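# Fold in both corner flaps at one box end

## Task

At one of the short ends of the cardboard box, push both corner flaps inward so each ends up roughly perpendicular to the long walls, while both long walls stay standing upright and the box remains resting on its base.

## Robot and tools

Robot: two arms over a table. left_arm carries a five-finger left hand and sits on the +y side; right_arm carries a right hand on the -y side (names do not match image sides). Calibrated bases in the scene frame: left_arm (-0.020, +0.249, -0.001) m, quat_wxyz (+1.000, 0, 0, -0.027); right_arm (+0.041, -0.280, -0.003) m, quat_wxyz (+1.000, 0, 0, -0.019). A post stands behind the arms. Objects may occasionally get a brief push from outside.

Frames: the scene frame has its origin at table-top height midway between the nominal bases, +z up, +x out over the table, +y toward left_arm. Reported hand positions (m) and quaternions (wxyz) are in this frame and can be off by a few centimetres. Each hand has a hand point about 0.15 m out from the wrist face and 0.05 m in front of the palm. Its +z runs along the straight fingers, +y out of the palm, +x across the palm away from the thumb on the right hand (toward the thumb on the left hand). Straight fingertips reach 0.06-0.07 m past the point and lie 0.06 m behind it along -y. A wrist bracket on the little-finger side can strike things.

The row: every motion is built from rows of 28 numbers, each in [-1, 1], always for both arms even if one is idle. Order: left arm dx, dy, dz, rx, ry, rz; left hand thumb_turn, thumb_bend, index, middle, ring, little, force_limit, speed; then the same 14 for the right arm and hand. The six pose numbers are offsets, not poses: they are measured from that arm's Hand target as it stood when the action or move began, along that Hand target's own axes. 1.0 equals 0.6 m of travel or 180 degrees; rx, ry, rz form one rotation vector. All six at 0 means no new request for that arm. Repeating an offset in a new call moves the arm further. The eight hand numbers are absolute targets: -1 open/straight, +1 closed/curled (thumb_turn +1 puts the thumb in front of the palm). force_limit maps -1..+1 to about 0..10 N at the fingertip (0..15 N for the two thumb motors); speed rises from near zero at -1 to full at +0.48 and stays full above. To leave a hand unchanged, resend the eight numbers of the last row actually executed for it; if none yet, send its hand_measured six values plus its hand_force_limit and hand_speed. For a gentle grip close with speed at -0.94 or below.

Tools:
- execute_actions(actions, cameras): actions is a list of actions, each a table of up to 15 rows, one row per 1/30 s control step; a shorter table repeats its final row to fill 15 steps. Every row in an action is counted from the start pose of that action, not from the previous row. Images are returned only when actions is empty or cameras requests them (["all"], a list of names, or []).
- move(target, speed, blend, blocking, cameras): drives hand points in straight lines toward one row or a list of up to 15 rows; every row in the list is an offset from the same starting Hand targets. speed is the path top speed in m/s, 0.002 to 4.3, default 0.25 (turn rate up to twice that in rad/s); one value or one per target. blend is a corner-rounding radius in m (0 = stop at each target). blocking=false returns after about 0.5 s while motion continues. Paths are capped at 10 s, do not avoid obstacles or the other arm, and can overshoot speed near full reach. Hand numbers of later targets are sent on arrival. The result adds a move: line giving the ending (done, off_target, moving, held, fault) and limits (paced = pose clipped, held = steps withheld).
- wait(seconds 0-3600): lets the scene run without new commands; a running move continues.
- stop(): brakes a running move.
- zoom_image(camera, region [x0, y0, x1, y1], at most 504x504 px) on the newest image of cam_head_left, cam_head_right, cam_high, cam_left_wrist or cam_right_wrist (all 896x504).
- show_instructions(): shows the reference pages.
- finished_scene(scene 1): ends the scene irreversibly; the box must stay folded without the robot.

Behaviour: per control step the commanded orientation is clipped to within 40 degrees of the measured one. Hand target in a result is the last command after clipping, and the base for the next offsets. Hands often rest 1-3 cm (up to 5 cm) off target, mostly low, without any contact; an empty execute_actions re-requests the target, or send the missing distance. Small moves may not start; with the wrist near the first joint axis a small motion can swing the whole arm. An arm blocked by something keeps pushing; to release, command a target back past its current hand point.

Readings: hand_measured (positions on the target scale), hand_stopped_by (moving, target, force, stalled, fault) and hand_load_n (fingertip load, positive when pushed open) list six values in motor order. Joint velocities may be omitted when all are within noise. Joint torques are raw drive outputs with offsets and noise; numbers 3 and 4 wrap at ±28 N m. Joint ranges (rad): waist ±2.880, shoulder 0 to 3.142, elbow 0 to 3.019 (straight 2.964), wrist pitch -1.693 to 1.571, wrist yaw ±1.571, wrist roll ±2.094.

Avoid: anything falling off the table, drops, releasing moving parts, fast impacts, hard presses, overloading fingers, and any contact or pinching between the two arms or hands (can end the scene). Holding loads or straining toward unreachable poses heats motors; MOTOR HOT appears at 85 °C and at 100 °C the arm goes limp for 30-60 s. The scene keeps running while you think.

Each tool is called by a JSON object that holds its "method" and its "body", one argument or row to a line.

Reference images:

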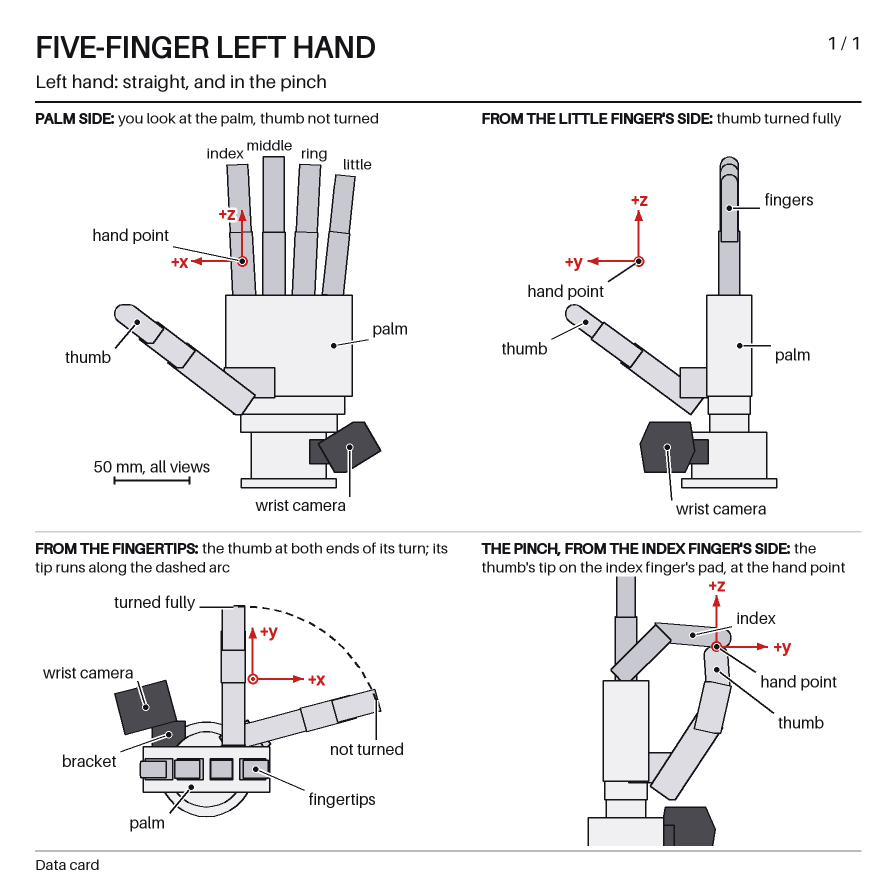

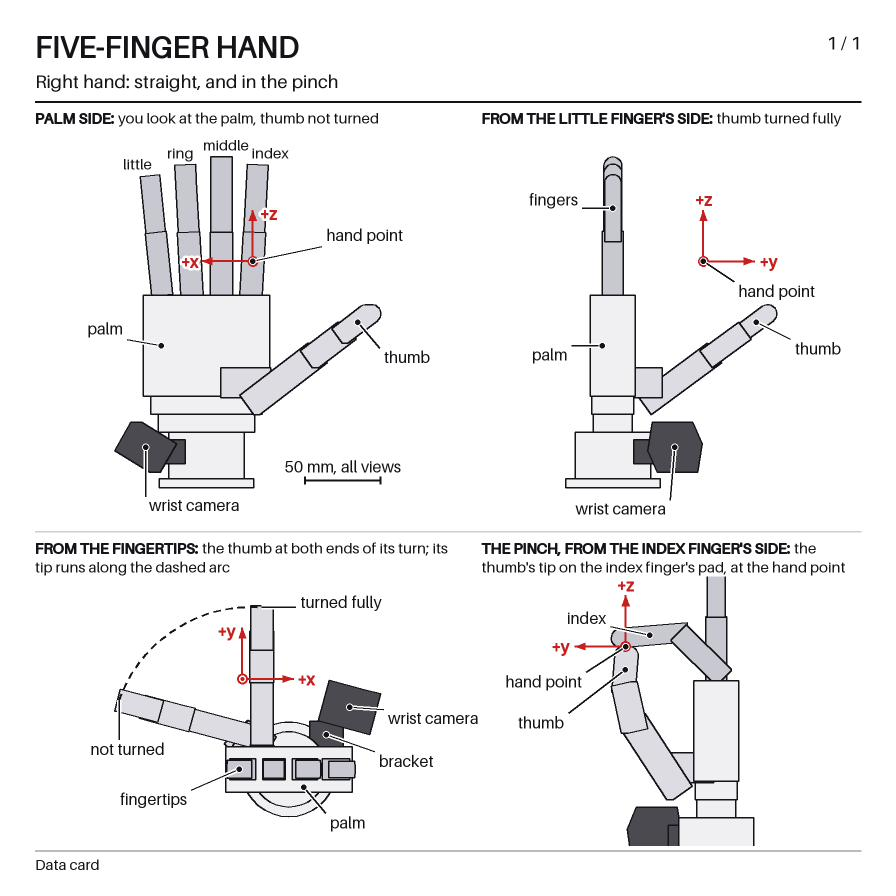

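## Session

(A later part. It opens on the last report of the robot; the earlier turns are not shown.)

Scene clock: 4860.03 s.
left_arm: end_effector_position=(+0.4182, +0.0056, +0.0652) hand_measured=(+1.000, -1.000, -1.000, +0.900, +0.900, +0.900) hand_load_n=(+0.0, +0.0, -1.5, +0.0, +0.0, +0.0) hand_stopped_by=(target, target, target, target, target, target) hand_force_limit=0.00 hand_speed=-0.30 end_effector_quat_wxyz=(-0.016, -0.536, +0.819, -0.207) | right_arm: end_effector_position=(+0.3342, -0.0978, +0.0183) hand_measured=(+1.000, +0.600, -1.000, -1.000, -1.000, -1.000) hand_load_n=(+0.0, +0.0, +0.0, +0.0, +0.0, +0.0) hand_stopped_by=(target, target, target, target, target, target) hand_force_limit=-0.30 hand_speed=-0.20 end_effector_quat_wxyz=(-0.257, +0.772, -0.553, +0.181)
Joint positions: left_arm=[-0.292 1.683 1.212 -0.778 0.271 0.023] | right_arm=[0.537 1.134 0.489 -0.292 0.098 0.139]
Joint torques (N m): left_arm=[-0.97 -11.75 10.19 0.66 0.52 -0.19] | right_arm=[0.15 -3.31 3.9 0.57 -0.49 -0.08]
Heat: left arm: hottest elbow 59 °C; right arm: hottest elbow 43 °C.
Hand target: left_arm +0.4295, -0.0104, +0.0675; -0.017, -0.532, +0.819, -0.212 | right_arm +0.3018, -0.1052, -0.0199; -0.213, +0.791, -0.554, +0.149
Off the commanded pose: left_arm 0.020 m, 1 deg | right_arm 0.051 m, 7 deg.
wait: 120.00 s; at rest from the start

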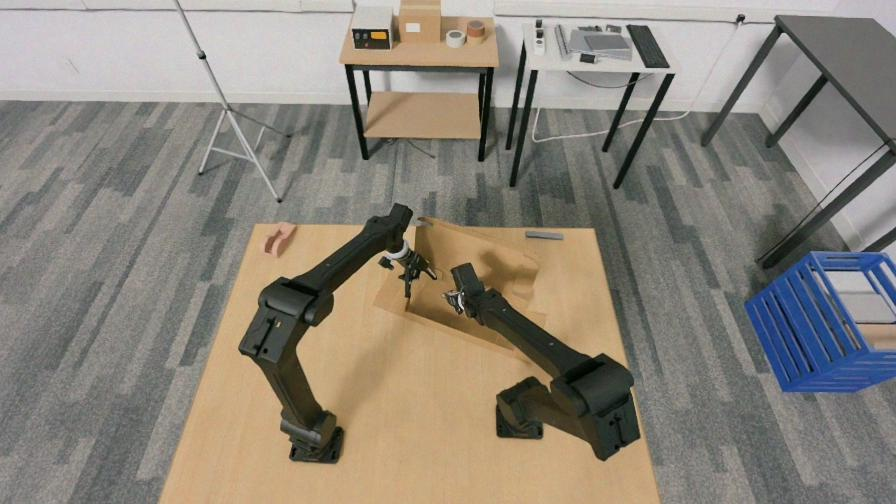

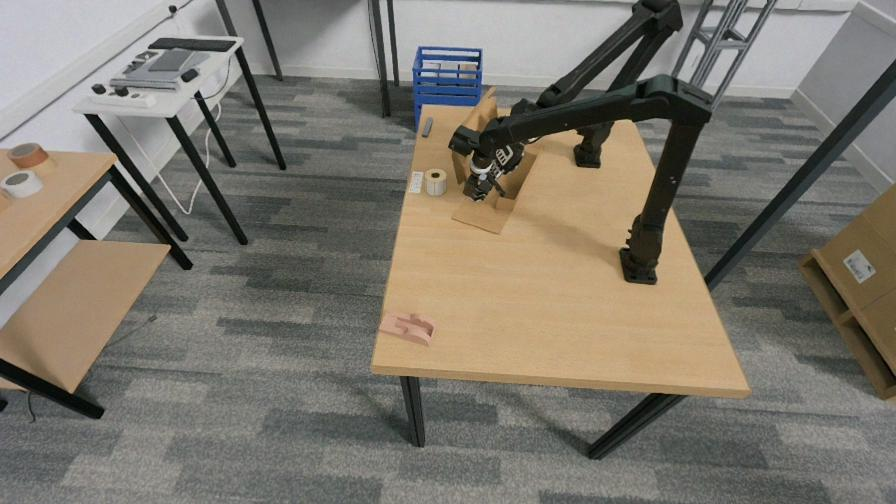

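{"method": "move", "body": {
  "target": [
    [-0.0315,0.0425,-0.0245,0,0,0,1,-1,-1,0.9,0.9,0.9,0.0,-0.3,0,0,0,0,0,0,1,0.6,-1,-1,-1,-1,-0.3,-0.2],
    [-0.0707,0.0482,-0.0377,0,0,0,1,-1,-1,0.9,0.9,0.9,0.0,-0.3,0,0,0,0,0,0,1,0.6,-1,-1,-1,-1,-0.3,-0.2],
    [-0.101,0.0502,-0.047,0,0,0,1,-1,-1,0.9,0.9,0.9,0.0,-0.3,0,0,0,0,0,0,1,0.6,-1,-1,-1,-1,-0.3,-0.2],
    [-0.148,0.0373,-0.0557,0,0,0,1,-1,-1,0.9,0.9,0.9,0.0,-0.3,0,0,0,0,0,0,1,0.6,-1,-1,-1,-1,-0.3,-0.2],
    [-0.1048,-0.0177,-0.207,0,0,0,1,-1,-1,0.9,0.9,0.9,0.0,-0.3,0,0,0,0,0,0,1,0.6,-1,-1,-1,-1,-0.3,-0.2]
  ],
  "speed": [0.08,0.08,0.08,0.1,0.15],
  "blend": [0.008,0.008,0.008,0.008,0],
  "cameras": ["cam_head_left","cam_head_right","cam_high"]
}}

{"method": "zoom_image", "body": {
  "camera": "cam_head_left",
  "region": [380, 210, 500, 330]
}}

{"method": "zoom_image", "body": {
  "camera": "cam_head_right",
  "region": [380, 210, 500, 330]
}}

Scene clock: 4901.73 s.
left_arm: end_effector_position=(+0.4309, +0.0858, +0.1565) hand_measured=(+1.000, -1.000, -1.000, +0.900, +0.900, +0.900) hand_load_n=(+0.0, +0.0, +0.0, +0.0, +0.0, +0.0) hand_stopped_by=(target, target, target, target, target, target) hand_force_limit=0.00 hand_speed=-0.30 end_effector_quat_wxyz=(-0.023, -0.537, +0.818, -0.205) | right_arm: end_effector_position=(+0.3342, -0.0978, +0.0183) hand_measured=(+1.000, +0.600, -1.000, -1.000, -1.000, -1.000) hand_load_n=(+0.0, +0.0, +0.0, +0.0, +0.0, +0.0) hand_stopped_by=(target, target, target, target, target, target) hand_force_limit=-0.30 hand_speed=-0.20 end_effector_quat_wxyz=(-0.257, +0.772, -0.553, +0.181)
Joint positions: left_arm=[-0.124 1.596 1.358 -1.074 0.329 0.189] | right_arm=[0.537 1.134 0.489 -0.292 0.098 0.139]
Joint torques (N m): left_arm=[0.79 -12.86 10.48 0.13 0.55 0.06] | right_arm=[0.32 -3.43 4 0.49 -0.48 -0.1]
Heat: left arm: hottest elbow 59 °C; right arm: hottest elbow 43 °C.
Hand target: left_arm +0.4413, +0.0858, +0.1679; -0.017, -0.532, +0.819, -0.212 | right_arm +0.3018, -0.1052, -0.0199; -0.213, +0.791, -0.554, +0.149
Off the commanded pose: left_arm 0.016 m, 1 deg | right_arm 0.051 m, 7 deg.
move: off_target (left_arm)

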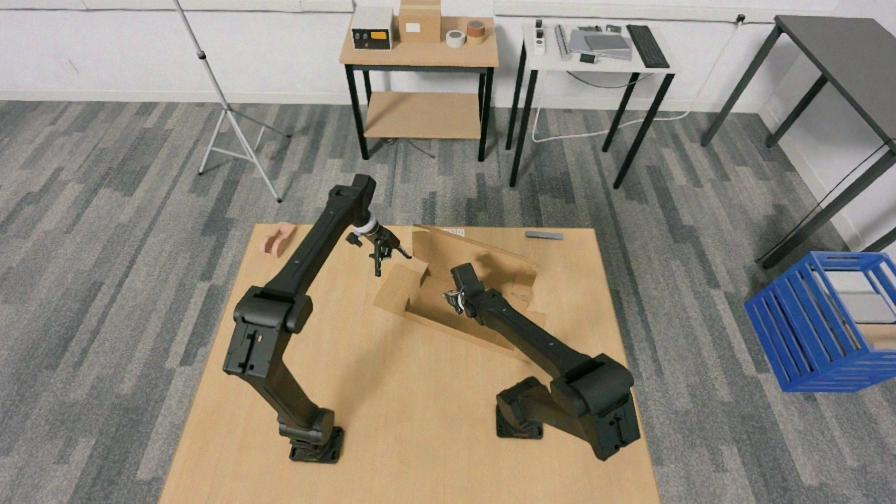

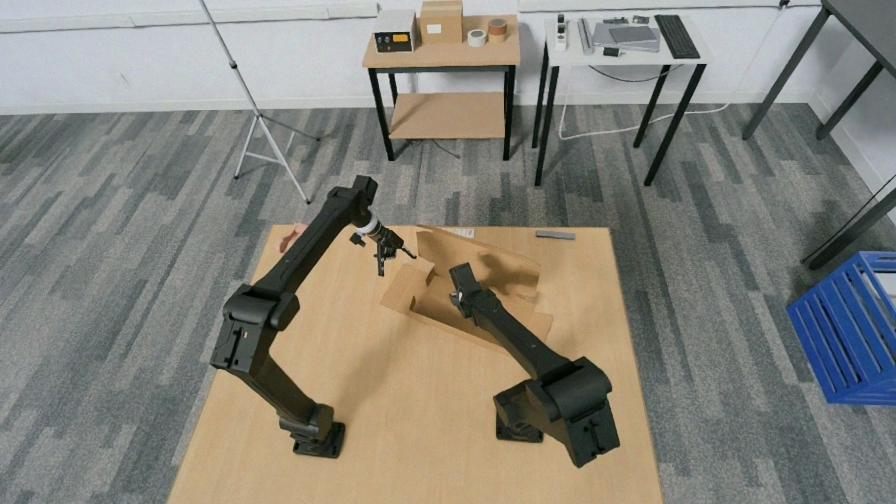

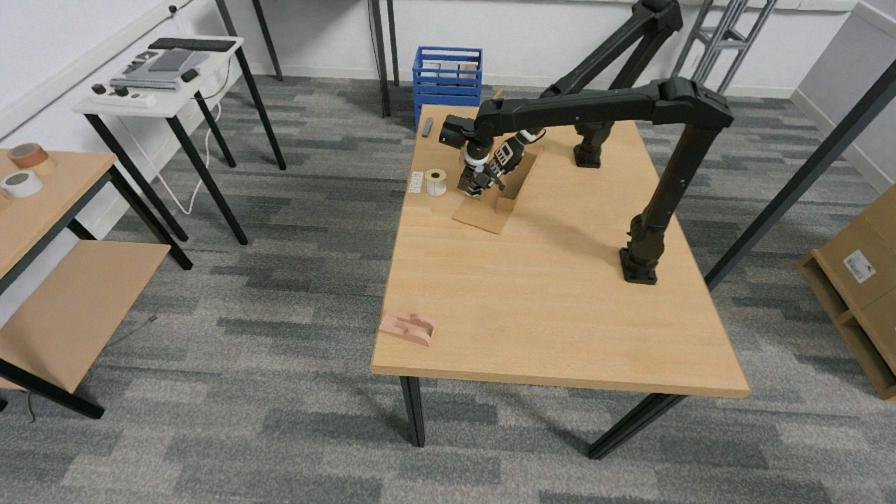

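Scaled by 4.200.

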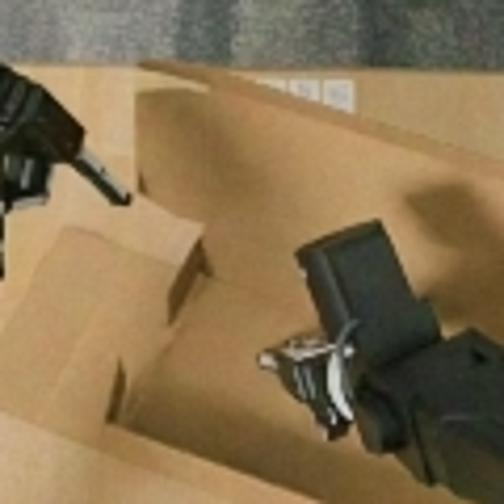

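Scaled by 4.200.

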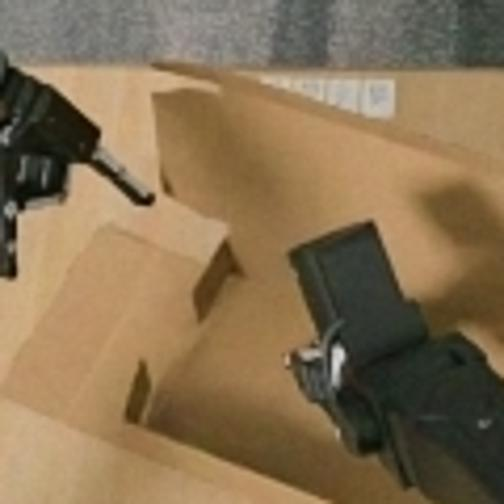

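{"method": "move", "body": {
  "target": [
    [0,0,0,0,0,0,1,-1,-1,0.9,0.9,0.9,0.0,-0.3,0.0068,-0.0643,-0.0013,0,0,0,1,0.6,-1,-1,-1,-1,-0.3,-0.2],
    [0,0,0,0,0,0,1,-1,-1,0.9,0.9,0.9,0.0,-0.3,0.007,-0.1138,-0.0883,0,0,0,1,0.6,-1,-1,-1,-1,-0.3,-0.2],
    [0,0,0,0,0,0,1,-1,-1,0.9,0.9,0.9,0.0,-0.3,0.0235,-0.1427,-0.2642,0,0,0,1,0.6,-1,-1,-1,-1,-0.3,-0.2]
  ],
  "speed": [0.05,0.08,0.15],
  "cameras": ["cam_head_left","cam_head_right","cam_high"]
}}

{"method": "zoom_image", "body": {
  "camera": "cam_head_left",
  "region": [380, 210, 500, 330]
}}

{"method": "zoom_image", "body": {
  "camera": "cam_head_right",
  "region": [380, 210, 500, 330]
}}

Scene clock: 4970.33 s.
left_arm: end_effector_position=(+0.4309, +0.0858, +0.1566) hand_measured=(+1.000, -1.000, -1.000, +0.900, +0.900, +0.900) hand_load_n=(+0.0, +0.0, +0.0, +0.0, +0.0, +0.0) hand_stopped_by=(target, target, target, target, target, target) hand_force_limit=0.00 hand_speed=-0.30 end_effector_quat_wxyz=(-0.023, -0.537, +0.818, -0.205) | right_arm: end_effector_position=(+0.2901, -0.1220, +0.1410) hand_measured=(+1.000, +0.600, -1.000, -1.000, -1.000, -1.000) hand_load_n=(+0.0, +0.0, +0.0, +0.0, +0.0, +0.0) hand_stopped_by=(target, target, target, target, target, target) hand_force_limit=-0.30 hand_speed=-0.20 end_effector_quat_wxyz=(-0.199, +0.795, -0.556, +0.140)
Joint positions: left_arm=[-0.124 1.596 1.358 -1.074 0.329 0.189] | right_arm=[0.517 0.901 0.742 -0.925 0.062 0.115]
Joint torques (N m): left_arm=[1.32 -12.69 10.33 0.12 0.58 0.08] | right_arm=[-1.9 -4.95 12.08 0.94 -0.02 -0.24]
Heat: left arm: hottest elbow 57 °C; right arm: hottest elbow 43 °C.
Hand target: left_arm +0.4413, +0.0857, +0.1679; -0.017, -0.532, +0.819, -0.212 | right_arm +0.3014, -0.1203, +0.1600; -0.213, +0.791, -0.554, +0.149
Off the commanded pose: left_arm 0.015 m, 1 deg | right_arm 0.022 m, 2 deg.
move: off_target (right_arm)

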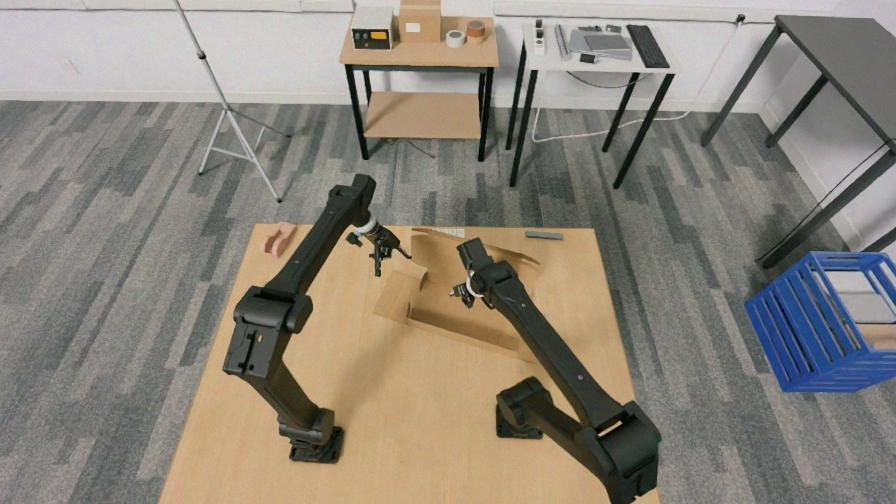

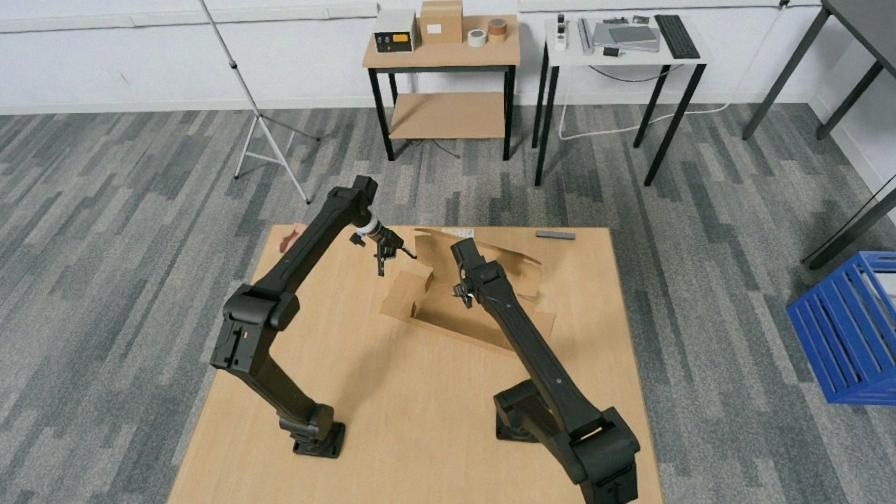

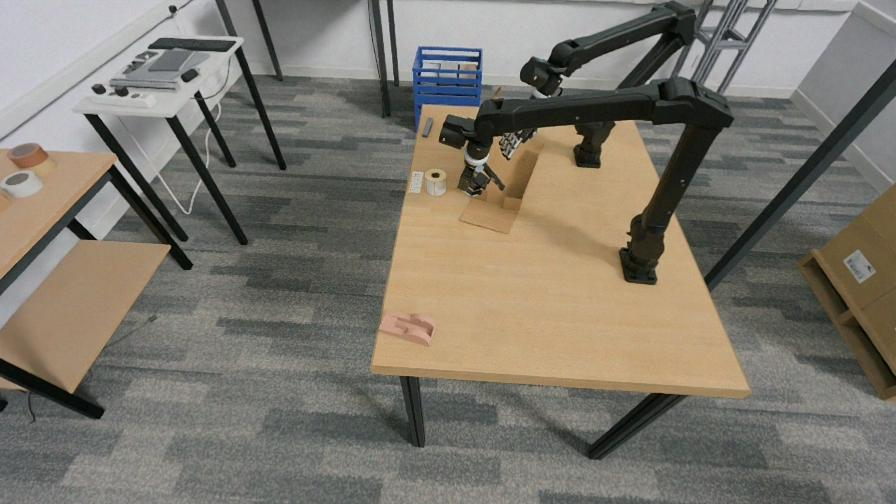

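Scaled by 4.200.

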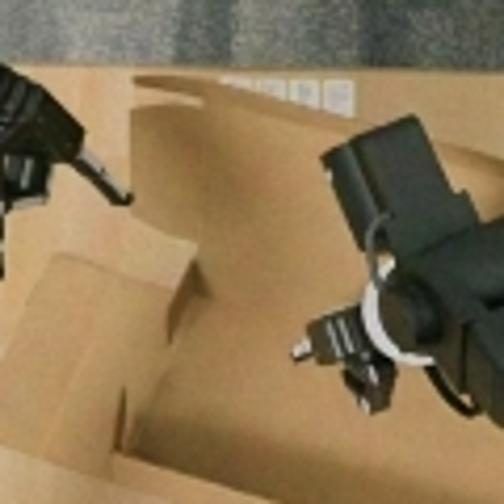

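Scaled by 4.200.

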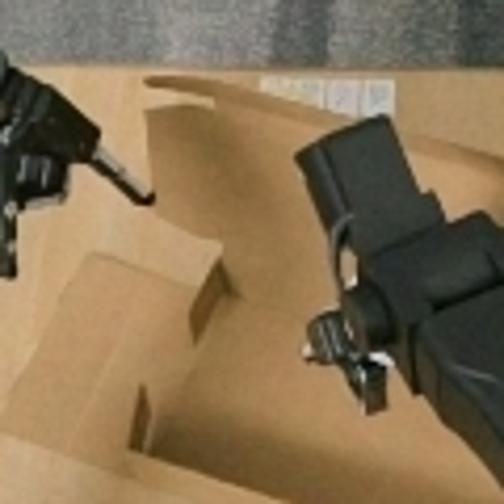

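{"method": "move", "body": {
  "target": [
    [0.0216,-0.0275,-0.0757,0,0,0,1,-1,-1,0.9,0.9,0.9,0.0,-0.3,0,-0.05,-0.0866,0,0,0,1,0.6,-1,-1,-1,-1,-0.3,-0.2],
    [-0.0657,0.0759,-0.138,0,0,0,1,-1,-1,0.9,0.9,0.9,0.0,-0.3,0.0598,0.061,-0.151,0,0,0,1,0.6,-1,-1,-1,-1,-0.3,-0.2]
  ],
  "speed": 0.08,
  "blend": 0.02,
  "cameras": ["all"]
}}

Scene clock: 5009.60 s.
left_arm: end_effector_position=(+0.4074, +0.1631, +0.2178) hand_measured=(+1.000, -1.000, -1.000, +0.900, +0.900, +0.900) hand_load_n=(+0.0, +0.0, +0.0, +0.0, +0.0, +0.0) hand_stopped_by=(target, target, target, target, target, target) hand_force_limit=0.00 hand_speed=-0.30 end_effector_quat_wxyz=(-0.012, -0.533, +0.818, -0.214) | right_arm: end_effector_position=(+0.2444, -0.1763, +0.2234) hand_measured=(+1.000, +0.600, -1.000, -1.000, -1.000, -1.000) hand_load_n=(+0.5, +0.0, +0.0, +0.0, +0.0, +0.0) hand_stopped_by=(target, target, target, target, target, target) hand_force_limit=-0.30 hand_speed=-0.20 end_effector_quat_wxyz=(-0.218, +0.790, -0.554, +0.150)
Joint positions: left_arm=[0.035 1.481 1.392 -1.249 0.368 0.355] | right_arm=[0.367 0.666 0.85 -1.219 -0.013 -0.015]
Joint torques (N m): left_arm=[1.26 -12.81 7.27 0.02 0.67 0.1] | right_arm=[-1.49 -2.73 8.2 0.96 -0.08 -0.27]
Heat: left arm: hottest elbow 58 °C; right arm: hottest elbow 52 °C.
Hand target: left_arm +0.4019, +0.1657, +0.2183; -0.017, -0.532, +0.819, -0.212 | right_arm +0.2413, -0.1805, +0.2200; -0.212, +0.791, -0.554, +0.149
Off the commanded pose: left_arm 0.006 m, 1 deg | right_arm 0.006 m, 1 deg.
move: done

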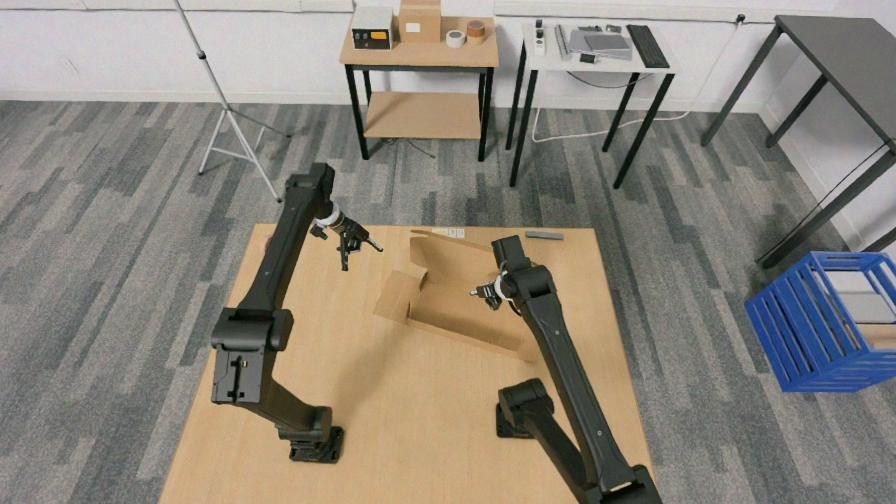

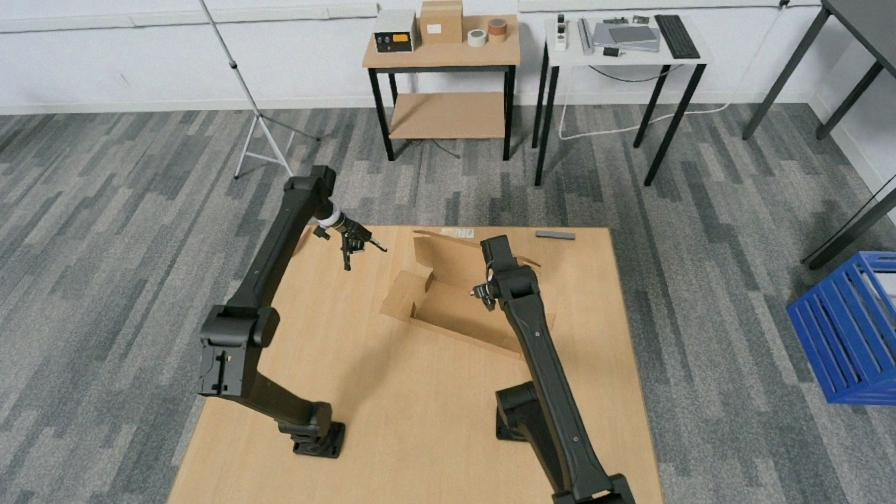

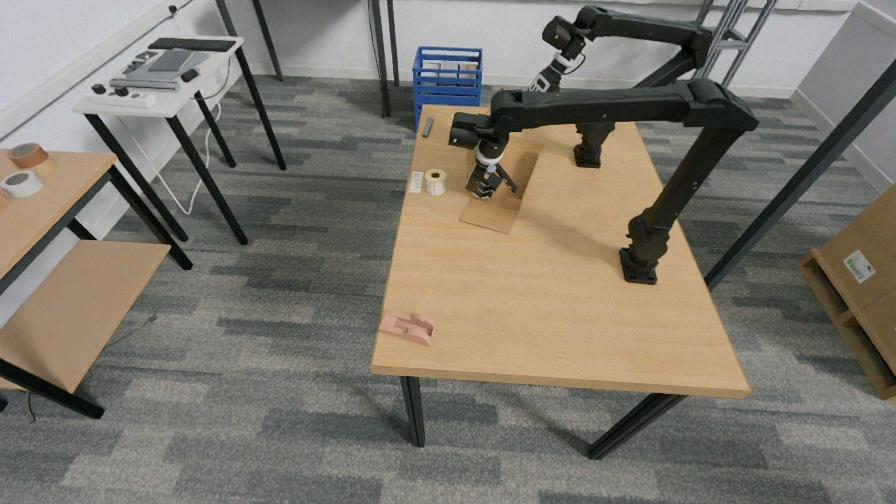

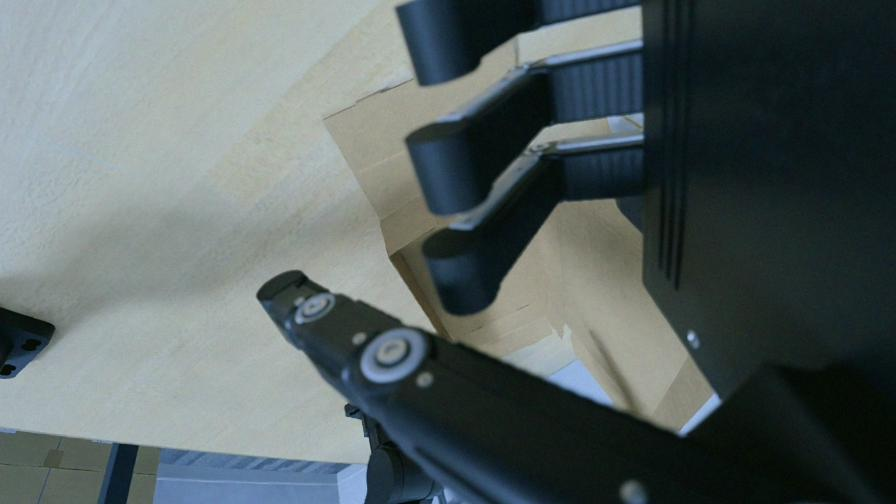

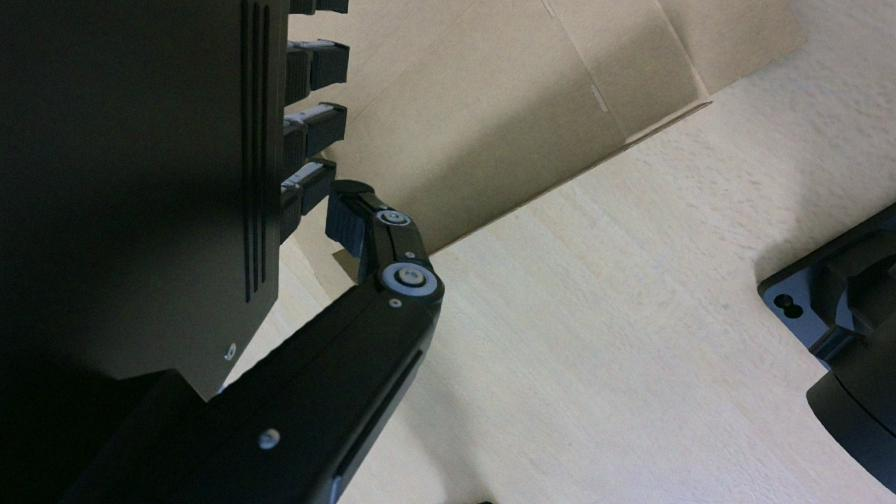

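{"method": "zoom_image", "body": {
  "camera": "cam_head_left",
  "region": [360, 220, 560, 370]
}}

{"method": "zoom_image", "body": {
  "camera": "cam_head_left",
  "region": [385, 245, 465, 335]
}}

{"method": "zoom_image", "body": {
  "camera": "cam_head_right",
  "region": [370, 220, 570, 370]
}}

Scaled by 2.520.

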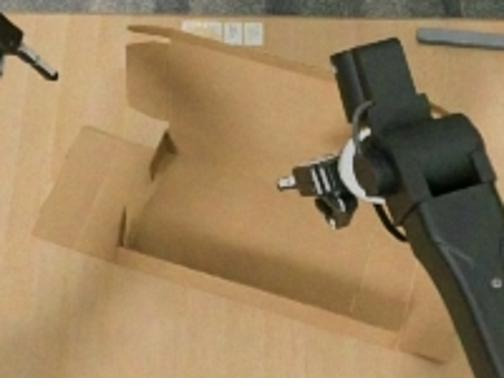

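Scaled by 5.600.

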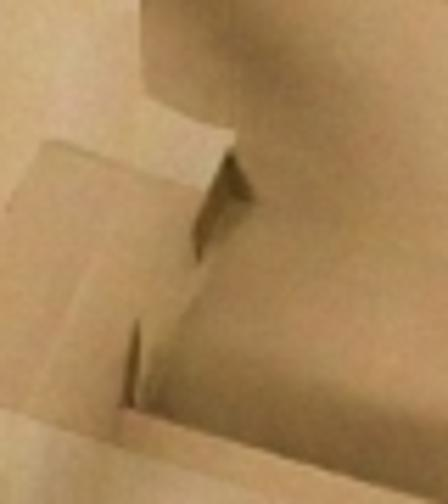

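Scaled by 2.520.

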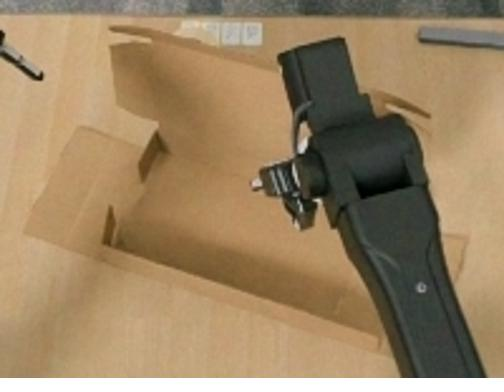

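{"method": "finished_scene", "body": {

}}

The scene is finished: the task was done.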